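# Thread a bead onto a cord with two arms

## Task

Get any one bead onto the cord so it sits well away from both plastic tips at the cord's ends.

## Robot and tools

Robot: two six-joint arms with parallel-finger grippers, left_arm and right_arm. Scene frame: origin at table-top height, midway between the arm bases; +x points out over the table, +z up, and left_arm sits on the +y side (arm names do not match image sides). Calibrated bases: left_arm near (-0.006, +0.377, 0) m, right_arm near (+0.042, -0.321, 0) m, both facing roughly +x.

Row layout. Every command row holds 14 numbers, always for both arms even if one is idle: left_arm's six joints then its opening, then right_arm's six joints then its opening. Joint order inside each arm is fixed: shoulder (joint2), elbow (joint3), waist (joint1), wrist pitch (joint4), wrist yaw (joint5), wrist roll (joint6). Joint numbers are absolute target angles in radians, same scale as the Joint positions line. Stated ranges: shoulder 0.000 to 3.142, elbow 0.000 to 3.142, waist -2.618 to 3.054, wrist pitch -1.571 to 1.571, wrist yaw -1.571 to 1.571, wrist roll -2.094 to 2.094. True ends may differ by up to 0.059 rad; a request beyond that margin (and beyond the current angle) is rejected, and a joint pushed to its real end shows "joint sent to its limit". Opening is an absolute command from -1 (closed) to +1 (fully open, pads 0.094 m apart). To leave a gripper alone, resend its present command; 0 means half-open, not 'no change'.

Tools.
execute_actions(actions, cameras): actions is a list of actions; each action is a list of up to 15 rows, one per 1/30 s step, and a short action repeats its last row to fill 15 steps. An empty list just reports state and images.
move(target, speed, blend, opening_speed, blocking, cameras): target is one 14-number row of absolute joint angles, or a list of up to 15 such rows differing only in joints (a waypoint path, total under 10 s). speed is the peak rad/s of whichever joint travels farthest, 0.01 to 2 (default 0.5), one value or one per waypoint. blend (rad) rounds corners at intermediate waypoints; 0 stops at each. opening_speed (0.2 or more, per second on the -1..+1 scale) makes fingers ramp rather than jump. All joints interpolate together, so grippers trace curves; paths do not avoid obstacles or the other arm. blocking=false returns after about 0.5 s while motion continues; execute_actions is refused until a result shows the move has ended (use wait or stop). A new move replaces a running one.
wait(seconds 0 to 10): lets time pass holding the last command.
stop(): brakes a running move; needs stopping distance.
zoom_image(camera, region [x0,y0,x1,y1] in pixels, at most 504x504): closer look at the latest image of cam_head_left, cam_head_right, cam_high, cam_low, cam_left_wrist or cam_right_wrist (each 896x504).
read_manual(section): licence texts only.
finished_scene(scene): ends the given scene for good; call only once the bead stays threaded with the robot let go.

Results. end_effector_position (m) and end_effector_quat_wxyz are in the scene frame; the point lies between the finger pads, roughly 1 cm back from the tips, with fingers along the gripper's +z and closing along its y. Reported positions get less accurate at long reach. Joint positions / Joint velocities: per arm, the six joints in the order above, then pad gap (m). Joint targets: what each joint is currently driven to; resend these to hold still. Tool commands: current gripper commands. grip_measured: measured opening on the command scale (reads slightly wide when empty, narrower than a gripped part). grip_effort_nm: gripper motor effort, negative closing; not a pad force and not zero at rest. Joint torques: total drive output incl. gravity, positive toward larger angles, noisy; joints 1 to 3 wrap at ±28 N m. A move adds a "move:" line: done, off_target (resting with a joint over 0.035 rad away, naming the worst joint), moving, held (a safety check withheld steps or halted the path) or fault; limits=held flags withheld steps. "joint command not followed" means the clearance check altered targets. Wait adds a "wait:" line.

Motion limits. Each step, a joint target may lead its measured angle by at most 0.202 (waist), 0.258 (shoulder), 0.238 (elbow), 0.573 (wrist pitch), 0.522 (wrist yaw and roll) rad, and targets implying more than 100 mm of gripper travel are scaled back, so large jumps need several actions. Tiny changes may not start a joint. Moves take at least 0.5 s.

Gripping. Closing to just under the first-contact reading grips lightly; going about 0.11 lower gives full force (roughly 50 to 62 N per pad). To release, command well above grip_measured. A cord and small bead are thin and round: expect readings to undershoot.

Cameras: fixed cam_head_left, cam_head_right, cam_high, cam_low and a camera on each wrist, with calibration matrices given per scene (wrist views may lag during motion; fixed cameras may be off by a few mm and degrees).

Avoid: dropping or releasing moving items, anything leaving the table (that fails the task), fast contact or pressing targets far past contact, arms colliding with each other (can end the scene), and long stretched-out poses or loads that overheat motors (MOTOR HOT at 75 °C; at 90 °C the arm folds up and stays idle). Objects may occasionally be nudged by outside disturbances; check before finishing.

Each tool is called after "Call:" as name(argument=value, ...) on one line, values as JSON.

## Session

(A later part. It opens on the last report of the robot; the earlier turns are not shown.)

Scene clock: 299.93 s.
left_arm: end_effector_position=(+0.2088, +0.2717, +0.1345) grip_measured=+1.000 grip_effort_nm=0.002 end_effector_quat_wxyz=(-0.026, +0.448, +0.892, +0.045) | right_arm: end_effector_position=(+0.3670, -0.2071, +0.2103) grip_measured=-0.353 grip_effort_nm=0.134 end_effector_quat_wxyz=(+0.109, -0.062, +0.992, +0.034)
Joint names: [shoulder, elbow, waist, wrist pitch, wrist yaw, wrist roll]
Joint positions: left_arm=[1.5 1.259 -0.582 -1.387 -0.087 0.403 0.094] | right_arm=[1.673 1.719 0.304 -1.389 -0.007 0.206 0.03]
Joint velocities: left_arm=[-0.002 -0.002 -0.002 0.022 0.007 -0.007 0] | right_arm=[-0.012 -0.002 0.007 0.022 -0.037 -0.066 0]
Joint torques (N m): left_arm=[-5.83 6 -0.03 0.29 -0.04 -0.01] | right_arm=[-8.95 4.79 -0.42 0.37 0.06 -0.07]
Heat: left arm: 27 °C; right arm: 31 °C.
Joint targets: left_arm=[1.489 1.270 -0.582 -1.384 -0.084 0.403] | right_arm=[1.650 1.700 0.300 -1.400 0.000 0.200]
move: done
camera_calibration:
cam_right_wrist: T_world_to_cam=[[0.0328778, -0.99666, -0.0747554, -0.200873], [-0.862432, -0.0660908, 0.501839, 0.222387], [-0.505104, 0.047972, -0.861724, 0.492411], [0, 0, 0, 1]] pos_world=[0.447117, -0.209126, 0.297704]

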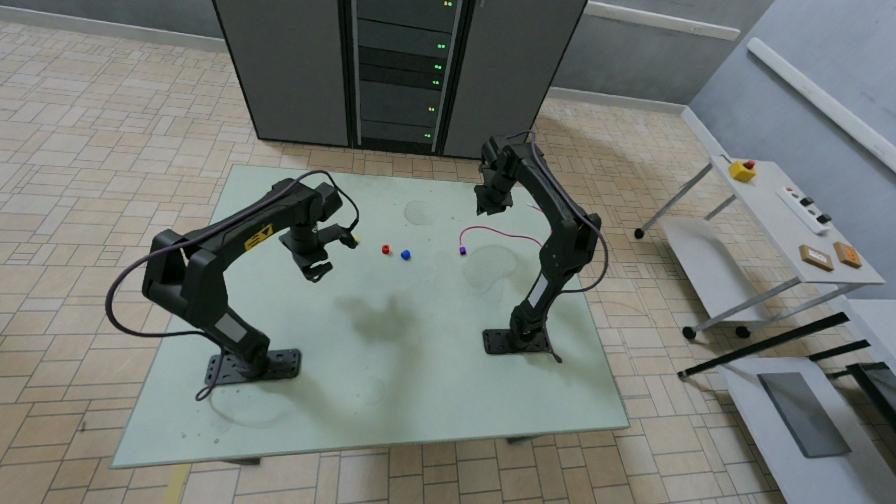

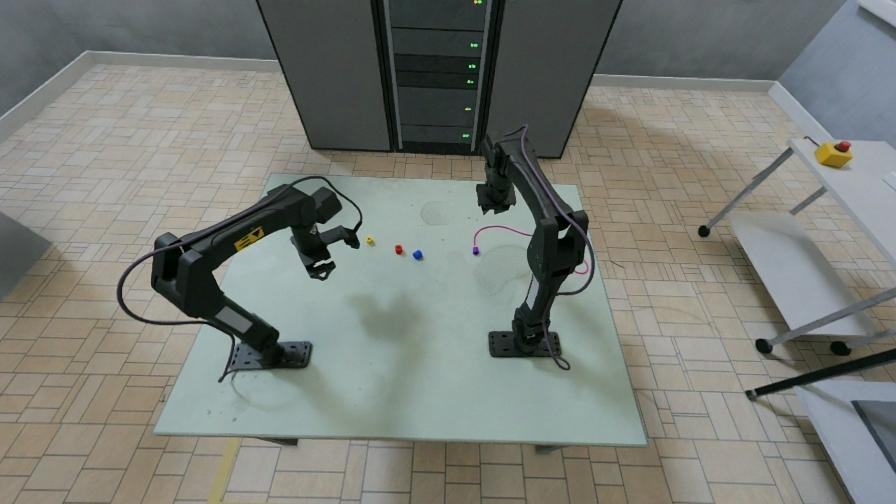

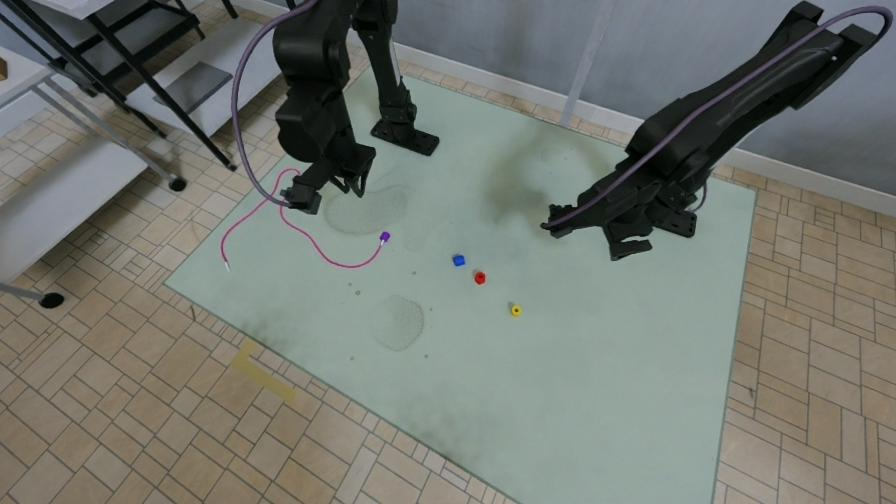

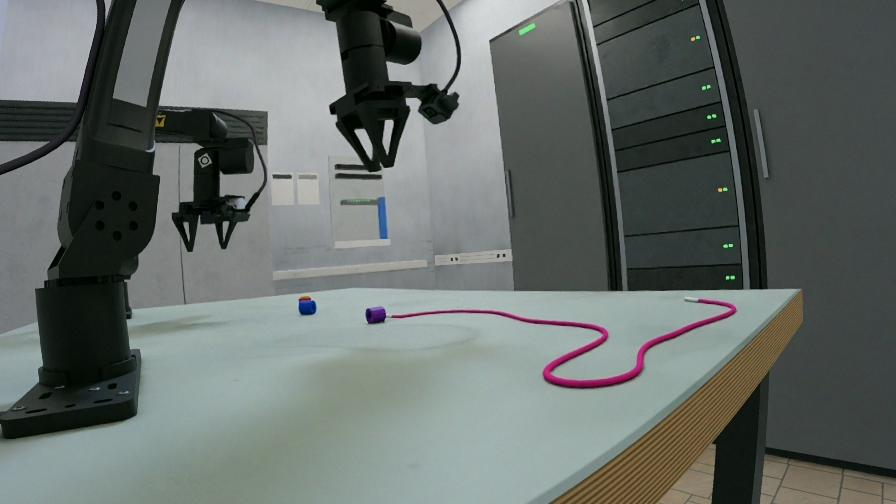

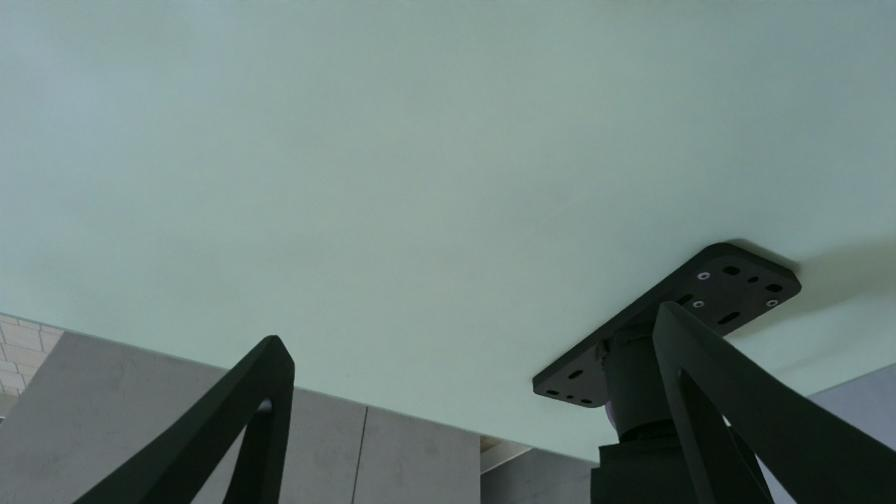

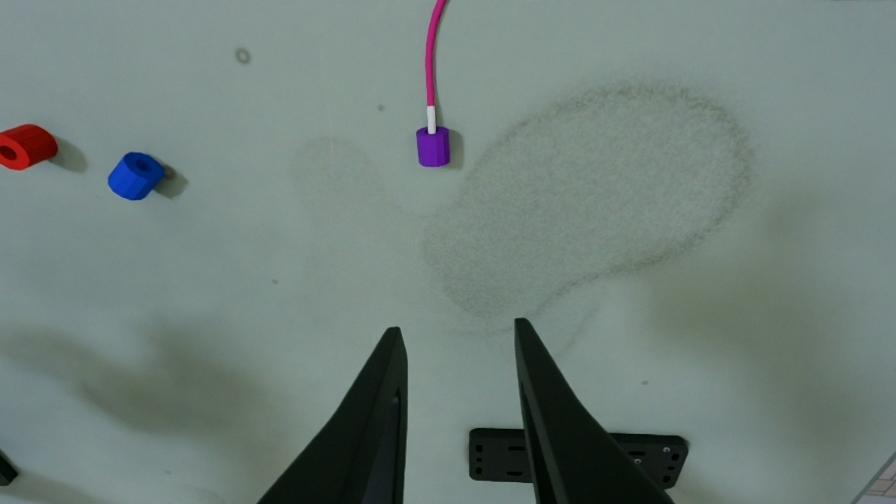

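Call:
zoom_image(camera="cam_right_wrist", region=[380, 60, 500, 200])

Call:
zoom_image(camera="cam_low", region=[350, 290, 470, 340])

Scaled by 3.600 from the camera's 896x504 image, which has a finer 1280x720 frame.

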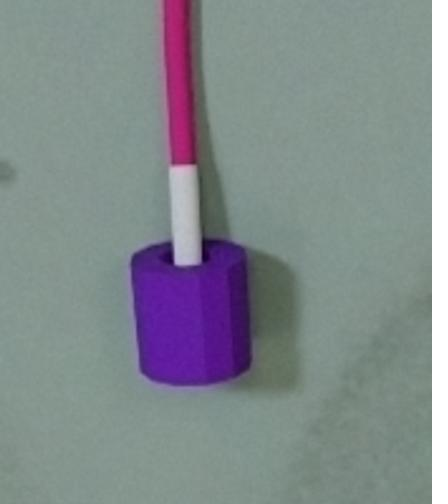

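Scaled by 4.200 from the camera's 896x504 image, which has a finer 1280x720 frame.

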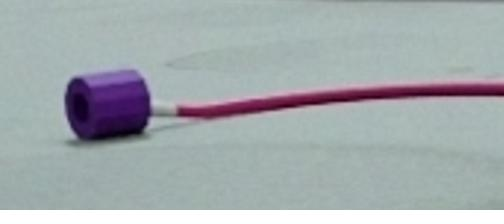

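Call:
move(target=[[1.489,1.270,-0.582,-1.384,-0.084,0.403,1,1.868,1.398,0.392,-1.101,0,0.354,0.0],[1.489,1.270,-0.582,-1.384,-0.084,0.403,1,1.905,1.335,0.392,-1.001,0,0.354,0.0]], speed=[0.7,0.2], cameras=["cam_right_wrist","cam_low"])

Scene clock: 340.50 s.
left_arm: end_effector_position=(+0.2088, +0.2717, +0.1345) grip_measured=+1.000 grip_effort_nm=-0.002 end_effector_quat_wxyz=(-0.026, +0.448, +0.892, +0.045) | right_arm: end_effector_position=(+0.3569, -0.1796, +0.0465) grip_measured=-0.003 grip_effort_nm=0.134 end_effector_quat_wxyz=(+0.002, -0.034, +0.999, +0.005)
Joint names: [shoulder, elbow, waist, wrist pitch, wrist yaw, wrist roll]
Joint positions: left_arm=[1.5 1.259 -0.582 -1.387 -0.087 0.403 0.094] | right_arm=[1.891 1.352 0.389 -1.024 -0.007 0.349 0.047]
Joint velocities: left_arm=[0.002 -0.002 -0.007 0.007 -0.007 0.007 0] | right_arm=[-0.012 -0.002 0.002 -0.051 0.007 -0.037 0.001]
Joint torques (N m): left_arm=[-5.82 5.98 -0.03 0.29 -0.03 -0.01] | right_arm=[-7.72 4.57 0.32 0.26 0.07 0.06]
Heat: left arm: 27 °C; right arm: 29 °C.
Joint targets: left_arm=[1.489 1.270 -0.582 -1.384 -0.084 0.403] | right_arm=[1.905 1.335 0.392 -1.001 0.000 0.354]
move: done
camera_calibration:
cam_right_wrist: T_world_to_cam=[[-0.0330847, -0.99941, -0.00923202, -0.165332], [-0.739103, 0.0182475, 0.673345, 0.260924], [-0.672779, 0.0291008, -0.739271, 0.395643], [0, 0, 0, 1]] pos_world=[0.45356, -0.181509, 0.115269]
Images, in order (width x height): cam_low 896x504, cam_right_wrist 896x504.

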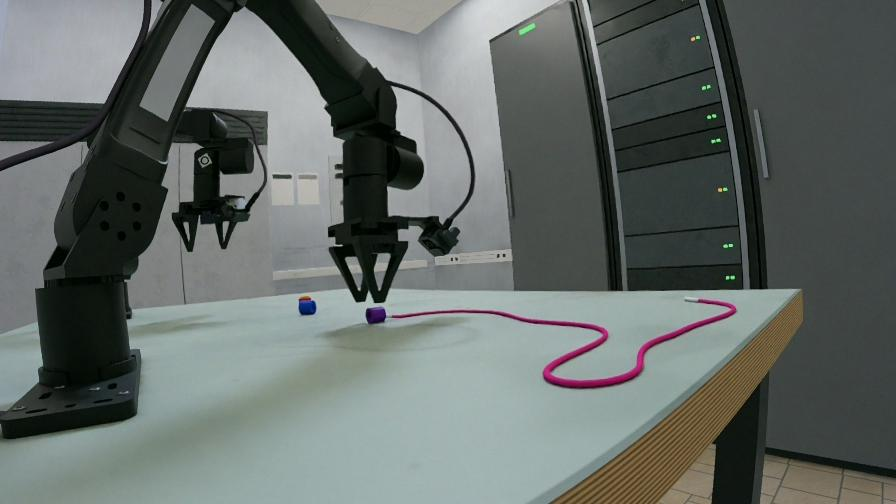

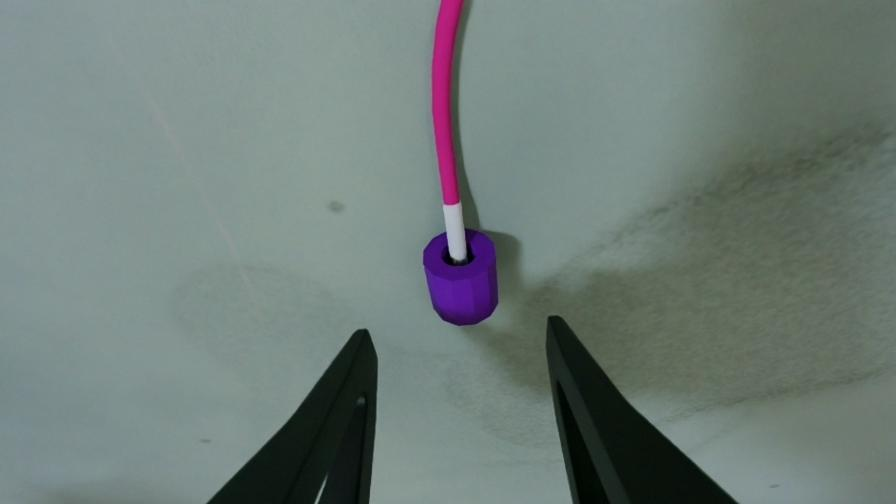

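Call:
move(target=[1.489,1.270,-0.582,-1.384,-0.084,0.403,1,1.908,1.233,0.399,-0.90,0,0.33,0.0], speed=0.15, cameras=["cam_right_wrist","cam_low"])

Call:
zoom_image(camera="cam_low", region=[320, 250, 480, 350])

Scene clock: 363.17 s.
left_arm: end_effector_position=(+0.2088, +0.2717, +0.1345) grip_measured=+1.000 grip_effort_nm=0.002 end_effector_quat_wxyz=(-0.026, +0.448, +0.892, +0.045) | right_arm: end_effector_position=(+0.3486, -0.1833, +0.0224) grip_measured=-0.003 grip_effort_nm=0.134 end_effector_quat_wxyz=(+0.002, -0.041, +0.999, +0.004)
Joint names: [shoulder, elbow, waist, wrist pitch, wrist yaw, wrist roll]
Joint positions: left_arm=[1.5 1.259 -0.582 -1.387 -0.087 0.403 0.094] | right_arm=[1.891 1.25 0.389 -0.923 -0.007 0.335 0.047]
Joint velocities: left_arm=[0.022 0.002 0.002 -0.066 0.051 0.051 0] | right_arm=[-0.002 -0.007 0.007 0.022 0.007 -0.007 0]
Joint torques (N m): left_arm=[-5.82 5.98 -0.02 0.3 -0.03 0] | right_arm=[-7.3 4.29 0.88 0.25 0.05 -0.04]
Heat: left arm: 26 °C; right arm: 29 °C.
Joint targets: left_arm=[1.489 1.270 -0.582 -1.384 -0.084 0.403] | right_arm=[1.908 1.233 0.399 -0.900 0.000 0.330]
move: done
camera_calibration:
cam_right_wrist: T_world_to_cam=[[-0.0193659, -0.999775, -0.00869416, -0.174365], [-0.738664, 0.00844676, 0.674021, 0.26913], [-0.673795, 0.0194751, -0.738661, 0.3709], [0, 0, 0, 1]] pos_world=[0.445331, -0.183822, 0.0910538]
Images, in order (width x height): cam_low 896x504, cam_right_wrist 896x504.

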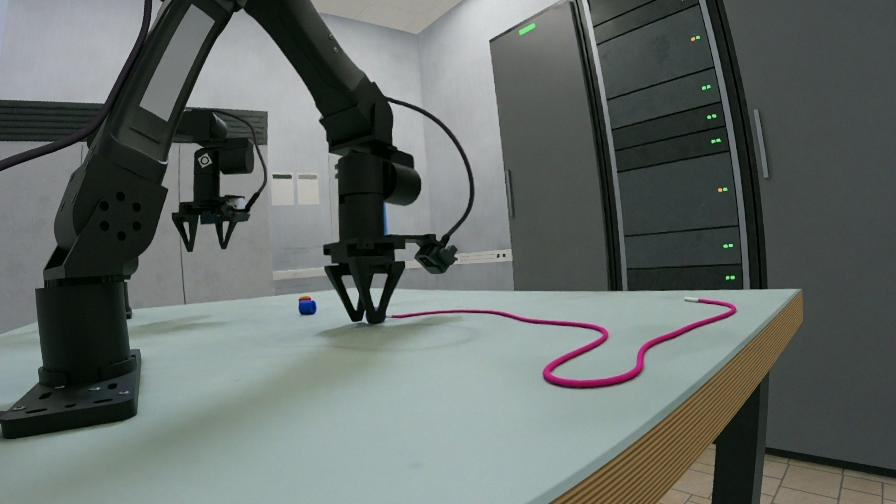

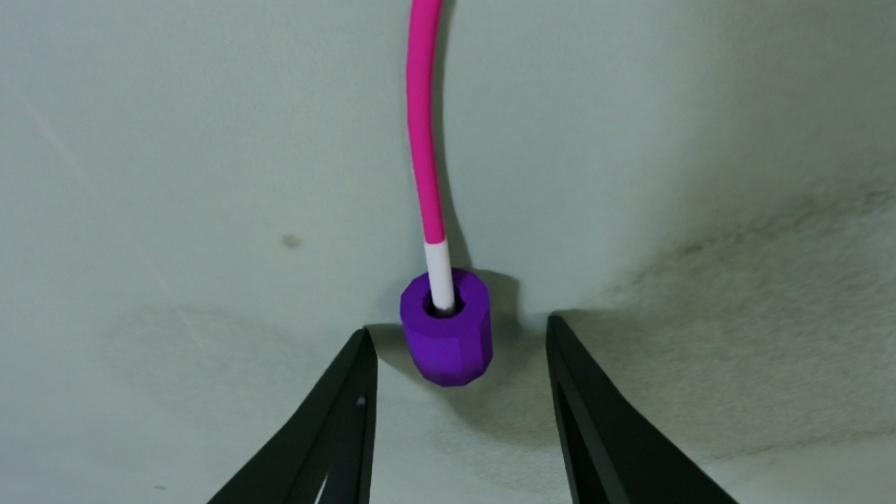

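Scaled by 3.150 from the camera's 896x504 image, which has a finer 1280x720 frame.

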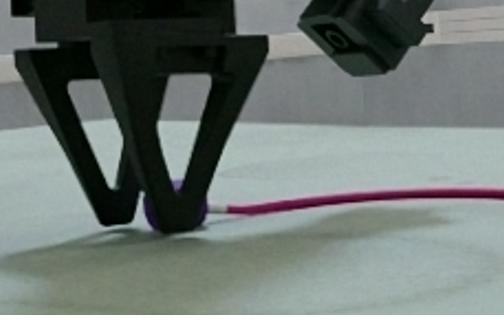

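Call:
move(target=[1.489,1.270,-0.582,-1.384,-0.084,0.403,1,1.908,1.233,0.408,-0.90,0,0.28,-0.3], speed=0.3, cameras=[])

Call:
move(target=[1.489,1.270,-0.582,-1.384,-0.084,0.403,1,1.908,1.233,0.408,-0.90,0,0.28,-0.65], opening_speed=0.4, cameras=["cam_right_wrist","cam_low"])

Scene clock: 373.10 s.
left_arm: end_effector_position=(+0.2088, +0.2717, +0.1345) grip_measured=+1.000 grip_effort_nm=-0.002 end_effector_quat_wxyz=(-0.026, +0.448, +0.892, +0.045) | right_arm: end_effector_position=(+0.3473, -0.1798, +0.0224) grip_measured=-0.297 grip_effort_nm=-0.188 end_effector_quat_wxyz=(+0.002, -0.071, +0.997, +0.004)
Joint names: [shoulder, elbow, waist, wrist pitch, wrist yaw, wrist roll]
Joint positions: left_arm=[1.5 1.259 -0.582 -1.387 -0.087 0.403 0.094] | right_arm=[1.891 1.25 0.4 -0.922 -0.007 0.286 0.033]
Joint velocities: left_arm=[-0.002 -0.007 -0.007 -0.022 0.007 -0.007 0] | right_arm=[-0.017 0.002 0.017 -0.051 -0.007 -0.007 0.001]
Joint torques (N m): left_arm=[-5.83 6 -0.05 0.28 -0.03 -0.01] | right_arm=[-7.28 4.37 0.7 0.25 0.04 -0.05]
Heat: left arm: 26 °C; right arm: 29 °C.
Joint targets: left_arm=[1.489 1.270 -0.582 -1.384 -0.084 0.403] | right_arm=[1.908 1.233 0.408 -0.900 0.000 0.280]
move: done
No camera images: "cameras" was empty.

Scene clock: 374.20 s.
left_arm: end_effector_position=(+0.2088, +0.2717, +0.1345) grip_measured=+1.000 grip_effort_nm=-0.007 end_effector_quat_wxyz=(-0.026, +0.448, +0.892, +0.045) | right_arm: end_effector_position=(+0.3473, -0.1798, +0.0224) grip_measured=-0.635 grip_effort_nm=-0.999 end_effector_quat_wxyz=(+0.002, -0.071, +0.997, +0.004)
Joint names: [shoulder, elbow, waist, wrist pitch, wrist yaw, wrist roll]
Joint positions: left_arm=[1.5 1.259 -0.582 -1.387 -0.087 0.403 0.094] | right_arm=[1.891 1.25 0.4 -0.922 -0.007 0.285 0.017]
Joint velocities: left_arm=[-0.017 0.002 -0.002 -0.095 -0.022 0.037 0] | right_arm=[-0.002 -0.007 -0.022 0.007 -0.066 0.007 -0.001]
Joint torques (N m): left_arm=[-5.83 5.98 -0.03 0.29 -0.04 -0.01] | right_arm=[-7.27 4.3 0.69 0.26 0.05 -0.03]
Heat: left arm: 26 °C; right arm: 29 °C.
Joint targets: left_arm=[1.489 1.270 -0.582 -1.384 -0.084 0.403] | right_arm=[1.908 1.233 0.408 -0.900 0.000 0.280]
move: done
camera_calibration:
cam_right_wrist: T_world_to_cam=[[0.0420465, -0.999075, -0.00896154, -0.192084], [-0.73879, -0.0371282, 0.672912, 0.260024], [-0.672622, -0.0216729, -0.739669, 0.362183], [0, 0, 0, 1]] pos_world=[0.443792, -0.174403, 0.0912007]
Images, in order (width x height): cam_low 896x504, cam_right_wrist 896x504.

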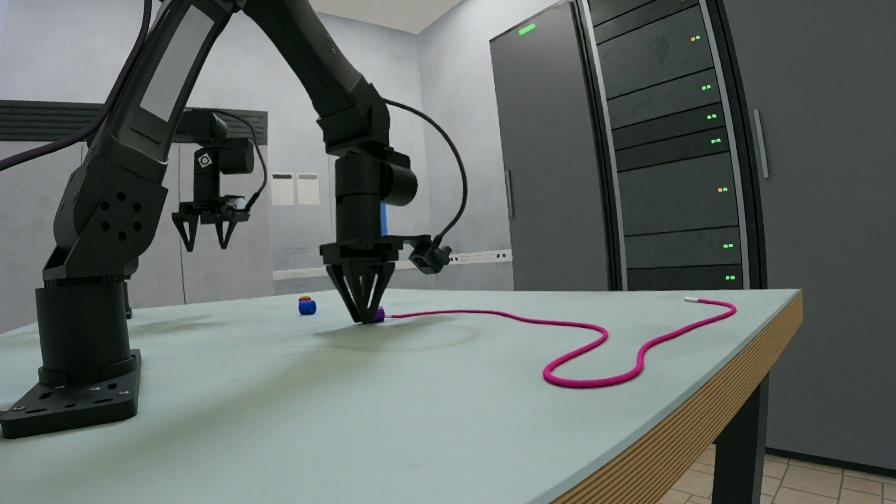

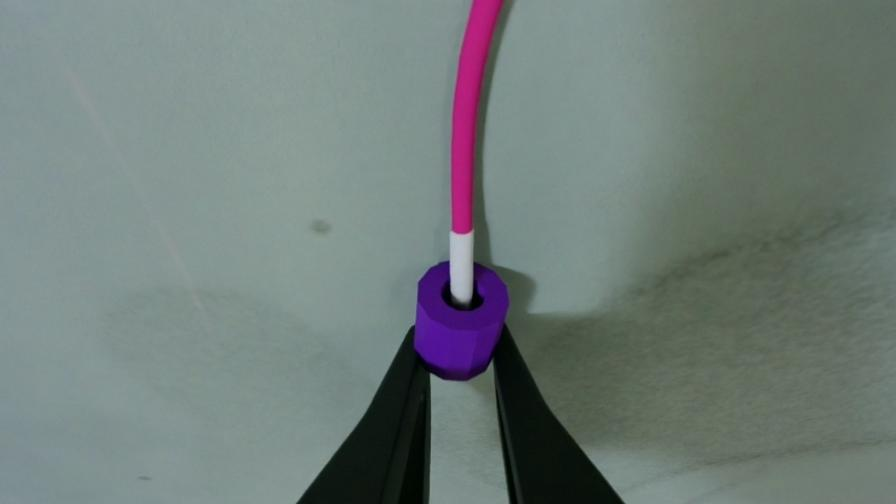

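Call:
move(target=[1.489,1.270,-0.582,-1.384,-0.084,0.403,1,1.908,1.233,0.408,-0.90,0,0.28,-0.3], opening_speed=0.6, cameras=[])

Call:
move(target=[1.489,1.270,-0.582,-1.384,-0.084,0.403,1,1.932,1.300,0.406,-0.915,0,0.28,-0.3], speed=0.15, cameras=["cam_right_wrist"])

Scene clock: 386.50 s.
left_arm: end_effector_position=(+0.2088, +0.2717, +0.1345) grip_measured=+1.000 grip_effort_nm=0.007 end_effector_quat_wxyz=(-0.026, +0.448, +0.892, +0.045) | right_arm: end_effector_position=(+0.3473, -0.1798, +0.0224) grip_measured=-0.303 grip_effort_nm=0.134 end_effector_quat_wxyz=(+0.002, -0.071, +0.997, +0.004)
Joint names: [shoulder, elbow, waist, wrist pitch, wrist yaw, wrist roll]
Joint positions: left_arm=[1.5 1.259 -0.582 -1.387 -0.087 0.403 0.094] | right_arm=[1.891 1.25 0.4 -0.922 -0.007 0.285 0.033]
Joint velocities: left_arm=[-0.022 -0.017 -0.027 -0.022 -0.037 -0.022 0] | right_arm=[-0.002 -0.002 0.002 -0.051 -0.022 -0.051 0]
Joint torques (N m): left_arm=[-5.83 6.01 -0.03 0.29 -0.03 -0.02] | right_arm=[-7.24 4.37 0.68 0.26 0.05 -0.05]
Heat: left arm: 26 °C; right arm: 28 °C.
Joint targets: left_arm=[1.489 1.270 -0.582 -1.384 -0.084 0.403] | right_arm=[1.908 1.233 0.408 -0.900 0.000 0.280]
move: done
No camera images: "cameras" was empty.

Scene clock: 387.27 s.
left_arm: end_effector_position=(+0.2088, +0.2717, +0.1345) grip_measured=+1.000 grip_effort_nm=0.002 end_effector_quat_wxyz=(-0.026, +0.448, +0.892, +0.045) | right_arm: end_effector_position=(+0.3508, -0.1782, +0.0211) grip_measured=-0.303 grip_effort_nm=0.134 end_effector_quat_wxyz=(+0.001, -0.072, +0.997, +0.004)
Joint names: [shoulder, elbow, waist, wrist pitch, wrist yaw, wrist roll]
Joint positions: left_arm=[1.5 1.259 -0.582 -1.387 -0.087 0.403 0.094] | right_arm=[1.908 1.267 0.4 -0.925 -0.007 0.284 0.033]
Joint velocities: left_arm=[0.002 0.002 -0.017 0.022 -0.081 -0.066 0] | right_arm=[0.007 -0.002 -0.002 -0.022 -0.022 0.007 0]
Joint torques (N m): left_arm=[-5.82 6 -0.05 0.29 -0.03 -0.01] | right_arm=[-6.9 8.09 0.49 0.12 0.06 -0.03]
Heat: left arm: 26 °C; right arm: 29 °C.
Joint targets: left_arm=[1.489 1.270 -0.582 -1.384 -0.084 0.403] | right_arm=[1.932 1.300 0.406 -0.915 0.000 0.280]
move: done
camera_calibration:
cam_right_wrist: T_world_to_cam=[[0.0427938, -0.99905, -0.00824236, -0.190941], [-0.737598, -0.0371571, 0.674217, 0.263027], [-0.673883, -0.0227728, -0.738487, 0.363833], [0, 0, 0, 1]] pos_world=[0.44736, -0.172701, 0.0897749]
Images, in order (width x height): cam_right_wrist 896x504.

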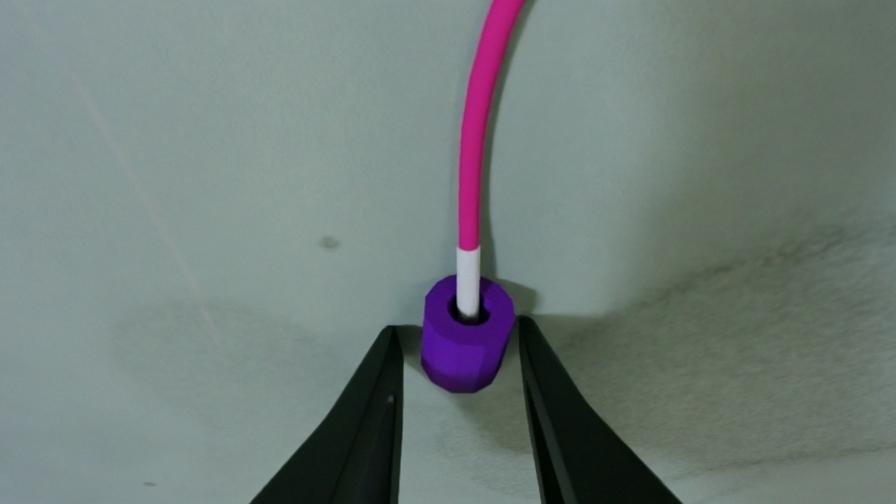

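Call:
move(target=[1.489,1.270,-0.582,-1.384,-0.084,0.403,1,1.949,1.324,0.402,-0.930,0,0.33,-0.3], speed=0.15, cameras=[])

Call:
move(target=[1.489,1.270,-0.582,-1.384,-0.084,0.403,1,1.949,1.324,0.402,-0.930,0,0.33,-0.65], opening_speed=0.4, cameras=["cam_right_wrist","cam_low"])

Scene clock: 393.50 s.
left_arm: end_effector_position=(+0.2088, +0.2717, +0.1345) grip_measured=+1.000 grip_effort_nm=-0.002 end_effector_quat_wxyz=(-0.026, +0.448, +0.892, +0.045) | right_arm: end_effector_position=(+0.3552, -0.1762, +0.0213) grip_measured=-0.303 grip_effort_nm=0.129 end_effector_quat_wxyz=(+0.002, -0.052, +0.999, +0.004)
Joint names: [shoulder, elbow, waist, wrist pitch, wrist yaw, wrist roll]
Joint positions: left_arm=[1.5 1.259 -0.582 -1.387 -0.087 0.403 0.094] | right_arm=[1.924 1.291 0.4 -0.931 -0.007 0.323 0.033]
Joint velocities: left_arm=[0.012 -0.017 0.007 -0.007 0.022 -0.022 0] | right_arm=[0.012 0.007 0.007 0.051 -0.022 -0.022 0]
Joint torques (N m): left_arm=[-5.83 6 -0.02 0.29 -0.04 -0.01] | right_arm=[-7.04 8.23 0.18 0.03 0.05 0.07]
Heat: left arm: 26 °C; right arm: 29 °C.
Joint targets: left_arm=[1.489 1.270 -0.582 -1.384 -0.084 0.403] | right_arm=[1.949 1.324 0.402 -0.930 0.000 0.330]
move: done
No camera images: "cameras" was empty.

Scene clock: 394.60 s.
left_arm: end_effector_position=(+0.2088, +0.2717, +0.1345) grip_measured=+1.000 grip_effort_nm=0.002 end_effector_quat_wxyz=(-0.026, +0.448, +0.892, +0.045) | right_arm: end_effector_position=(+0.3557, -0.1760, +0.0212) grip_measured=-0.602 grip_effort_nm=-1.028 end_effector_quat_wxyz=(+0.002, -0.051, +0.999, +0.004)
Joint names: [shoulder, elbow, waist, wrist pitch, wrist yaw, wrist roll]
Joint positions: left_arm=[1.5 1.259 -0.582 -1.387 -0.087 0.403 0.094] | right_arm=[1.926 1.293 0.4 -0.931 -0.007 0.325 0.019]
Joint velocities: left_arm=[-0.007 0.002 -0.002 0.051 0.051 -0.037 0] | right_arm=[-0.012 -0.007 0.012 0.007 -0.066 -0.007 0]
Joint torques (N m): left_arm=[-5.83 5.98 -0.03 0.29 -0.03 -0.01] | right_arm=[-7.2 8.01 0.2 0.03 0.06 0.07]
Heat: left arm: 26 °C; right arm: 29 °C.
Joint targets: left_arm=[1.489 1.270 -0.582 -1.384 -0.084 0.403] | right_arm=[1.949 1.324 0.402 -0.930 0.000 0.330]
move: done
camera_calibration:
cam_right_wrist: T_world_to_cam=[[0.00199504, -0.99996, -0.00866265, -0.174574], [-0.738737, -0.00731233, 0.673954, 0.272306], [-0.673991, 0.00505485, -0.738722, 0.372165], [0, 0, 0, 1]] pos_world=[0.452347, -0.174457, 0.0898929]
Images, in order (width x height): cam_low 896x504, cam_right_wrist 896x504.

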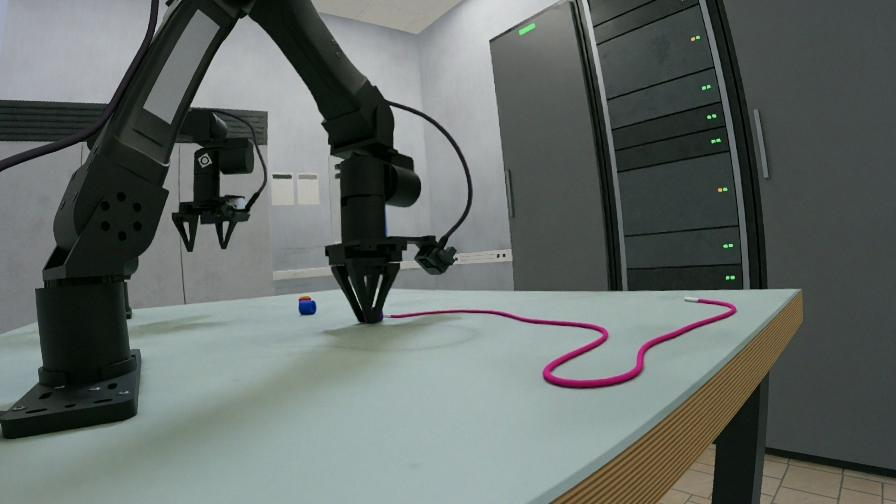

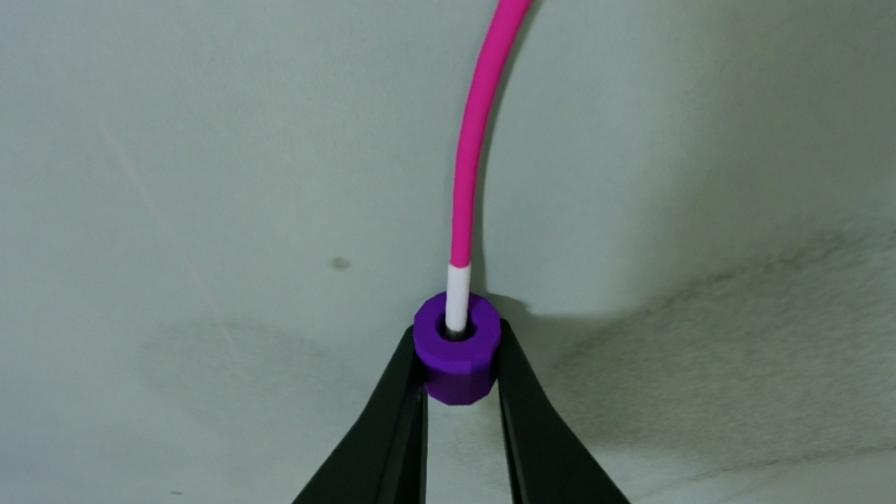

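Call:
move(target=[1.489,1.270,-0.582,-1.384,-0.084,0.403,1,2.013,1.416,0.375,-0.958,0,0.305,-0.65], speed=0.06, cameras=["cam_right_wrist","cam_low"])

Scene clock: 406.67 s.
left_arm: end_effector_position=(+0.2088, +0.2717, +0.1345) grip_measured=+1.000 grip_effort_nm=0.002 end_effector_quat_wxyz=(-0.026, +0.448, +0.892, +0.045) | right_arm: end_effector_position=(+0.3743, -0.1734, +0.0219) grip_measured=-0.603 grip_effort_nm=-1.053 end_effector_quat_wxyz=(+0.003, -0.051, +0.999, +0.005)
Joint names: [shoulder, elbow, waist, wrist pitch, wrist yaw, wrist roll]
Joint positions: left_arm=[1.5 1.259 -0.582 -1.387 -0.087 0.403 0.094] | right_arm=[1.987 1.383 0.385 -0.959 -0.007 0.31 0.019]
Joint velocities: left_arm=[0.002 0.007 0.012 -0.037 -0.007 0.037 0] | right_arm=[0.002 0.002 0.002 0.051 -0.066 -0.037 -0.001]
Joint torques (N m): left_arm=[-5.82 5.98 -0.03 0.28 -0.04 -0.01] | right_arm=[-7.53 8.27 -0.87 0.03 0.05 -0.04]
Heat: left arm: 26 °C; right arm: 29 °C.
Joint targets: left_arm=[1.489 1.270 -0.582 -1.384 -0.084 0.403] | right_arm=[2.013 1.416 0.375 -0.958 0.000 0.305]
move: done
camera_calibration:
cam_right_wrist: T_world_to_cam=[[0.00200799, -0.999955, -0.00922456, -0.172063], [-0.739766, -0.00769226, 0.672821, 0.285929], [-0.672862, 0.00547299, -0.739748, 0.38493], [0, 0, 0, 1]] pos_world=[0.47087, -0.171963, 0.0907853]
Images, in order (width x height): cam_low 896x504, cam_right_wrist 896x504.

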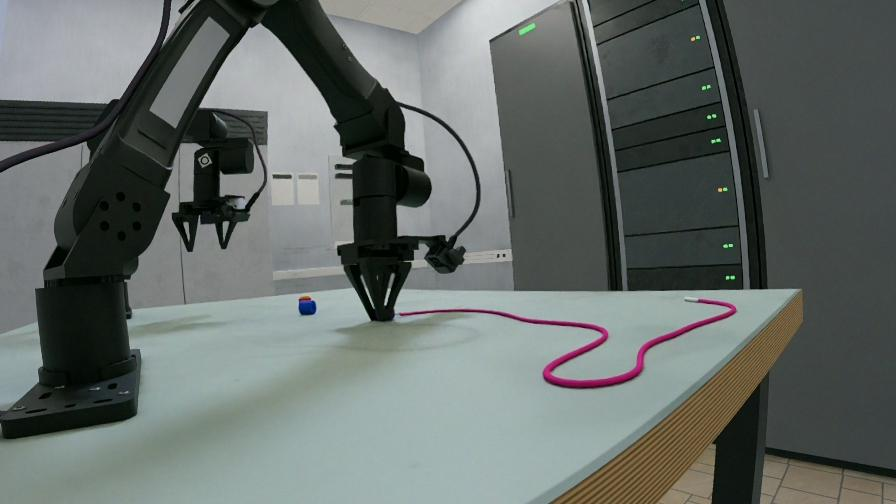

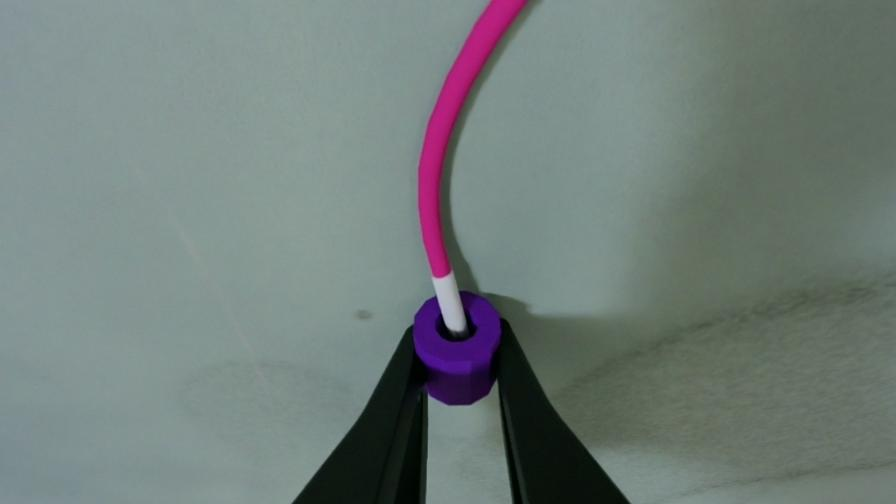

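Call:
move(target=[[1.489,1.270,-0.582,-1.384,-0.084,0.403,1,2.013,1.416,0.375,-0.958,0,0.06,-0.65],[1.489,1.270,-0.582,-1.384,-0.084,0.403,1,2.065,1.491,0.370,-0.981,0,0.06,-0.65]], speed=[0.5,0.15], cameras=["cam_right_wrist","cam_low"])

Call:
zoom_image(camera="cam_low", region=[340, 280, 480, 340])

Scene clock: 423.20 s.
left_arm: end_effector_position=(+0.2088, +0.2717, +0.1345) grip_measured=+1.000 grip_effort_nm=0.002 end_effector_quat_wxyz=(-0.026, +0.448, +0.892, +0.045) | right_arm: end_effector_position=(+0.3878, -0.1693, +0.0224) grip_measured=-0.603 grip_effort_nm=-1.057 end_effector_quat_wxyz=(+0.003, -0.171, +0.985, +0.004)
Joint names: [shoulder, elbow, waist, wrist pitch, wrist yaw, wrist roll]
Joint positions: left_arm=[1.5 1.259 -0.582 -1.387 -0.087 0.403 0.094] | right_arm=[2.037 1.458 0.381 -0.985 -0.007 0.066 0.019]
Joint velocities: left_arm=[-0.002 0.002 0.002 -0.007 0.051 -0.037 0] | right_arm=[0.002 0.002 0.007 0.007 0.007 0.007 -0.001]
Joint torques (N m): left_arm=[-5.83 6 -0.05 0.29 -0.03 -0.01] | right_arm=[-7.82 8.24 -0.92 0.05 0.05 -0.02]
Heat: left arm: 26 °C; right arm: 29 °C.
Joint targets: left_arm=[1.489 1.270 -0.582 -1.384 -0.084 0.403] | right_arm=[2.065 1.491 0.370 -0.981 0.000 0.060]
move: done
camera_calibration:
cam_right_wrist: T_world_to_cam=[[0.239597, -0.970841, -0.00776532, -0.255147], [-0.718113, -0.182597, 0.671544, 0.257702], [-0.653381, -0.155324, -0.740924, 0.359572], [0, 0, 0, 1]] pos_world=[0.481129, -0.144802, 0.0913762]
Images, in order (width x height): cam_low 896x504, cam_right_wrist 896x504.

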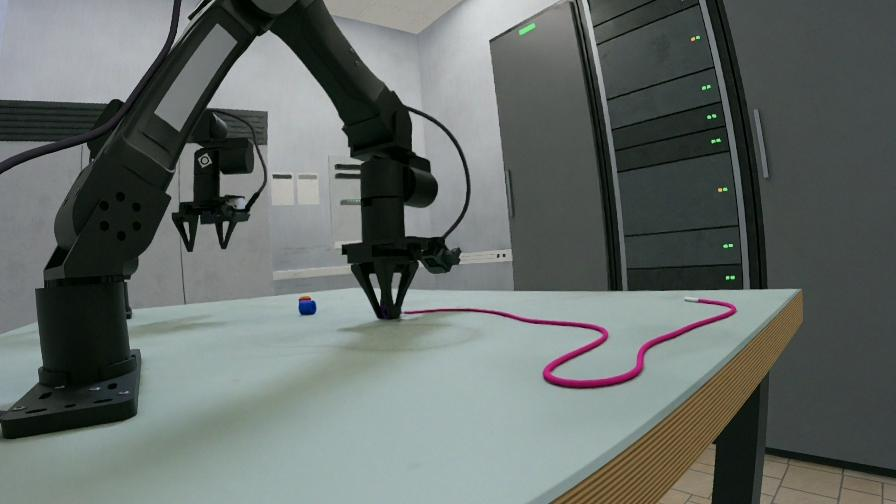

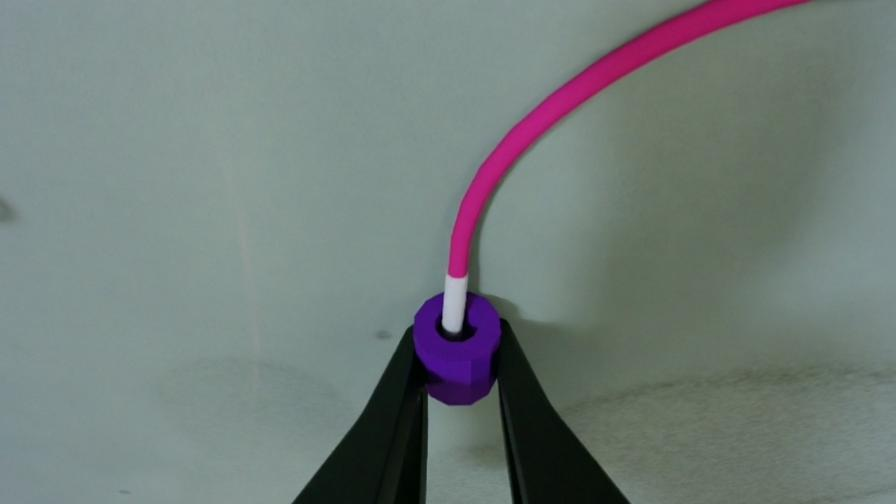

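Scaled by 3.600 from the camera's 896x504 image, which has a finer 1280x720 frame.

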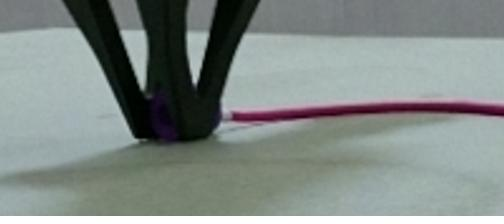

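Call:
move(target=[1.554,0.876,-0.870,-0.107,0,0,0.0,2.037,1.458,0.378,-0.985,0,0.06,-0.65], speed=0.8, cameras=["cam_left_wrist","cam_high"])

Scene clock: 447.37 s.
left_arm: end_effector_position=(+0.2841, +0.0771, +0.1032) grip_measured=+0.002 grip_effort_nm=-0.095 end_effector_quat_wxyz=(+0.352, +0.364, +0.850, -0.146) | right_arm: end_effector_position=(+0.3877, -0.1693, +0.0224) grip_measured=-0.603 grip_effort_nm=-1.053 end_effector_quat_wxyz=(+0.003, -0.171, +0.985, +0.004)
Joint names: [shoulder, elbow, waist, wrist pitch, wrist yaw, wrist roll]
Joint positions: left_arm=[1.542 0.881 -0.864 -0.127 -0.007 0.006 0.047] | right_arm=[2.037 1.458 0.381 -0.985 -0.007 0.065 0.019]
Joint velocities: left_arm=[-0.002 0.002 -0.022 0.037 -0.007 0.007 0.001] | right_arm=[0.007 0.002 -0.007 -0.037 0.007 0.066 -0.001]
Joint torques (N m): left_arm=[-5.2 5.56 -0.53 1.43 0.04 -0.08] | right_arm=[-9.95 5.7 -0.25 0.02 0.06 -0.05]
Heat: left arm: 26 °C; right arm: 29 °C.
Joint targets: left_arm=[1.554 0.876 -0.870 -0.107 0.000 0.000] | right_arm=[2.037 1.458 0.378 -0.985 0.000 0.060]
move: done
camera_calibration:
cam_left_wrist: T_world_to_cam=[[-0.779833, -0.618193, -0.0984771, 0.283828], [-0.61814, 0.7853, -0.0347384, 0.14455], [0.0988091, 0.0337825, -0.994533, 0.185119], [0, 0, 0, 1]] pos_world=[0.292399, 0.0556917, 0.217078]
Images, in order (width x height): cam_high 896x504, cam_left_wrist 896x504.

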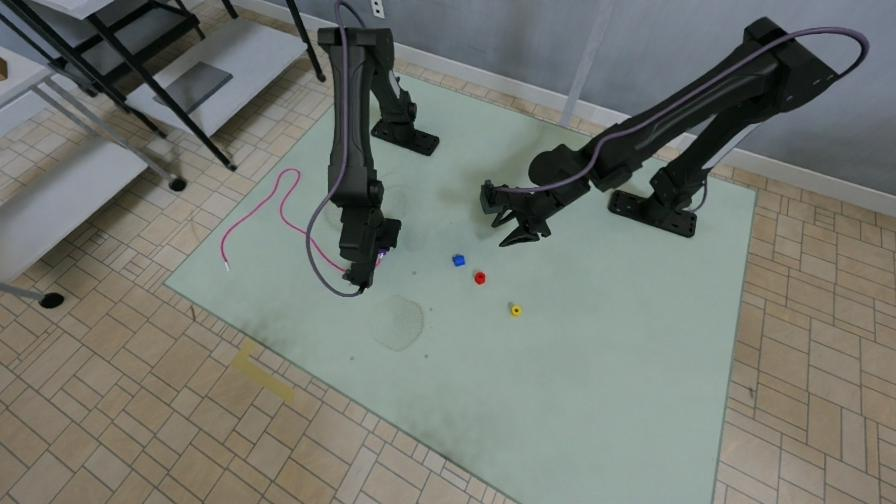

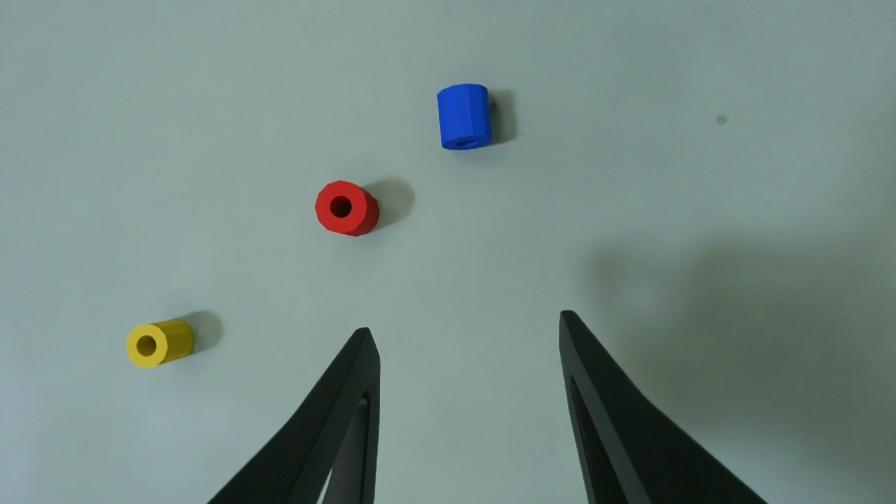

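Call:
move(target=[1.865,0.985,-0.875,0.095,0,0,0.0,2.037,1.458,0.378,-0.985,0,0.06,-0.65], speed=0.4, cameras=["cam_left_wrist","cam_high"])

Scene clock: 470.53 s.
left_arm: end_effector_position=(+0.3149, +0.0450, +0.0364) grip_measured=+0.002 grip_effort_nm=-0.095 end_effector_quat_wxyz=(+0.338, +0.367, +0.855, -0.140) | right_arm: end_effector_position=(+0.3877, -0.1693, +0.0224) grip_measured=-0.603 grip_effort_nm=-1.057 end_effector_quat_wxyz=(+0.003, -0.171, +0.985, +0.004)
Joint names: [shoulder, elbow, waist, wrist pitch, wrist yaw, wrist roll]
Joint positions: left_arm=[1.852 0.955 -0.864 0.075 -0.007 0.006 0.047] | right_arm=[2.037 1.458 0.381 -0.985 -0.007 0.065 0.019]
Joint velocities: left_arm=[0.007 -0.007 0.007 -0.037 0.022 0.022 0] | right_arm=[0.002 0.002 -0.002 0.037 -0.066 -0.007 0.001]
Joint torques (N m): left_arm=[-7.38 7.68 -0.91 1.41 0.05 -0.07] | right_arm=[-9.98 5.64 -0.24 0.02 0.04 -0.04]
Heat: left arm: 26 °C; right arm: 29 °C.
Joint targets: left_arm=[1.865 0.985 -0.875 0.095 0.000 0.000] | right_arm=[2.037 1.458 0.378 -0.985 0.000 0.060]
move: done
camera_calibration:
cam_left_wrist: T_world_to_cam=[[-0.781903, -0.616106, -0.0950862, 0.281809], [-0.618779, 0.785564, -0.00173992, 0.185452], [0.0757682, 0.0574768, -0.995468, 0.12294], [0, 0, 0, 1]] pos_world=[0.325786, 0.0208743, 0.149501]
Images, in order (width x height): cam_high 896x504, cam_left_wrist 896x504.

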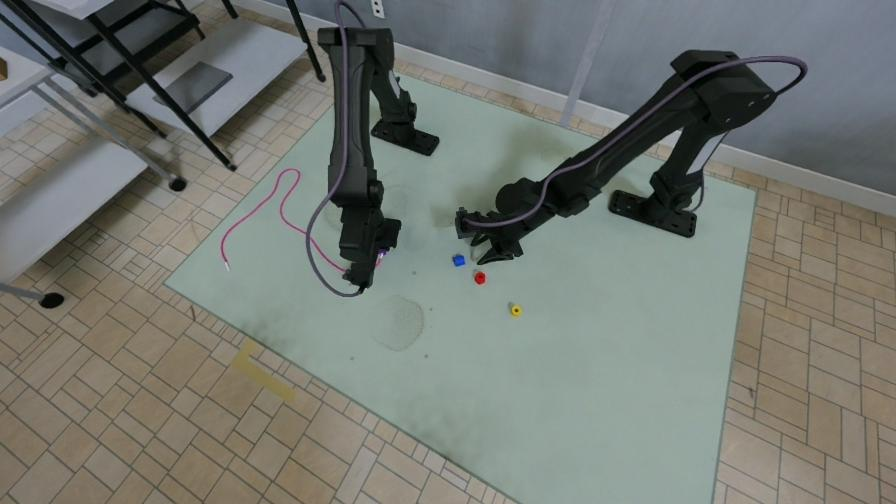

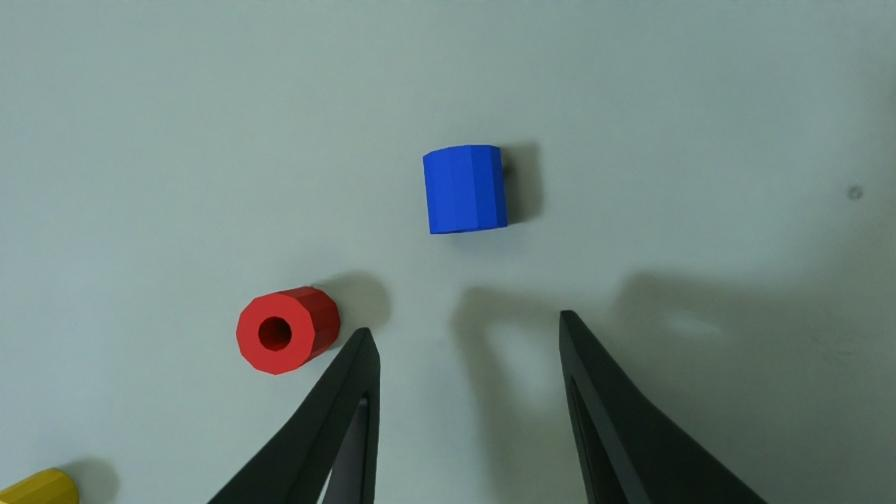

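Call:
move(target=[2.030,1.088,-0.878,0.187,0,0,-0.4,2.037,1.458,0.378,-0.985,0,0.06,-0.65], speed=0.1, cameras=["cam_left_wrist","cam_high"])

Scene clock: 491.47 s.
left_arm: end_effector_position=(+0.3388, +0.0161, +0.0179) grip_measured=-0.398 grip_effort_nm=-0.100 end_effector_quat_wxyz=(+0.354, +0.366, +0.848, -0.148) | right_arm: end_effector_position=(+0.3877, -0.1693, +0.0224) grip_measured=-0.603 grip_effort_nm=-1.053 end_effector_quat_wxyz=(+0.003, -0.171, +0.985, +0.004)
Joint names: [shoulder, elbow, waist, wrist pitch, wrist yaw, wrist roll]
Joint positions: left_arm=[2.01 1.06 -0.869 0.167 -0.007 0.005 0.028] | right_arm=[2.037 1.458 0.381 -0.985 -0.007 0.065 0.019]
Joint velocities: left_arm=[-0.002 0.007 0.017 0.037 0.051 -0.066 0] | right_arm=[-0.022 -0.017 0.007 0.007 -0.066 0.007 0]
Joint torques (N m): left_arm=[-8.08 7.39 -0.73 1.47 0.04 -0.06] | right_arm=[-9.98 5.67 -0.21 0.02 0.05 -0.02]
Heat: left arm: 28 °C; right arm: 29 °C.
Joint targets: left_arm=[2.030 1.088 -0.878 0.187 0.000 0.000] | right_arm=[2.037 1.458 0.378 -0.985 0.000 0.060]
move: done
camera_calibration:
cam_left_wrist: T_world_to_cam=[[-0.782468, -0.614861, -0.0984358, 0.281223], [-0.61424, 0.788099, -0.0401074, 0.222075], [0.102238, 0.0290804, -0.994335, 0.0958268], [0, 0, 0, 1]] pos_world=[0.346659, -0.00489083, 0.131873]
Images, in order (width x height): cam_high 896x504, cam_left_wrist 896x504.

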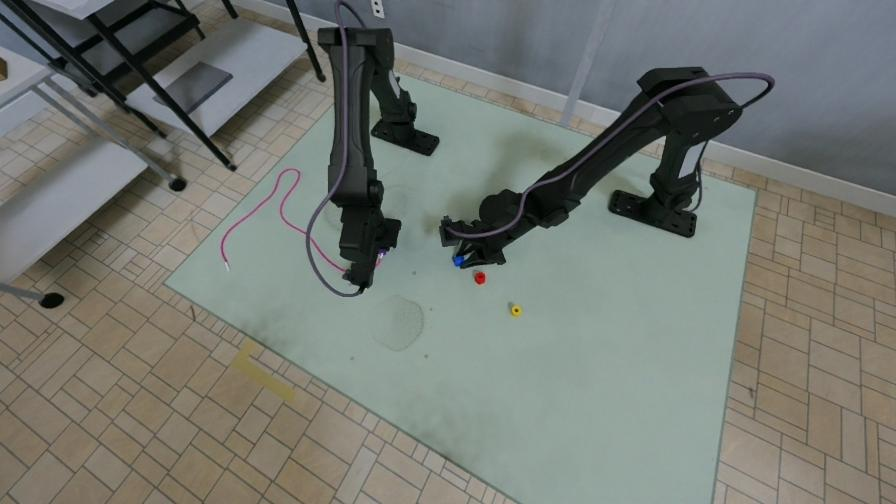

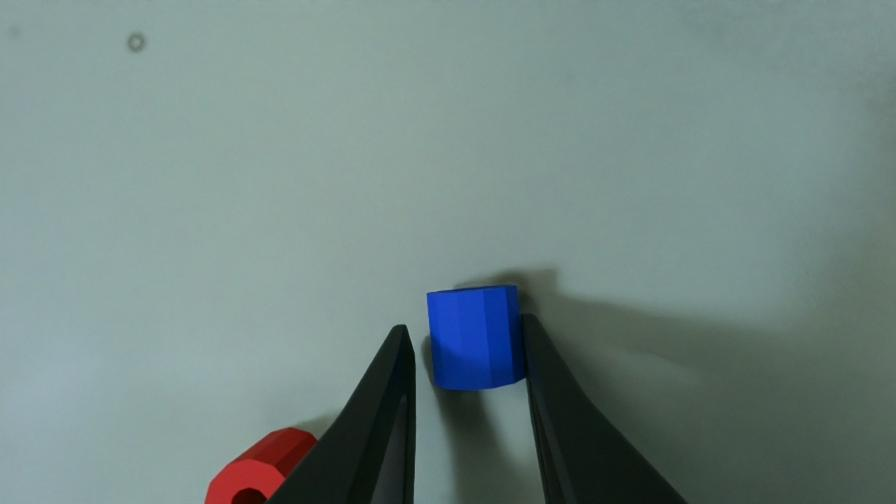

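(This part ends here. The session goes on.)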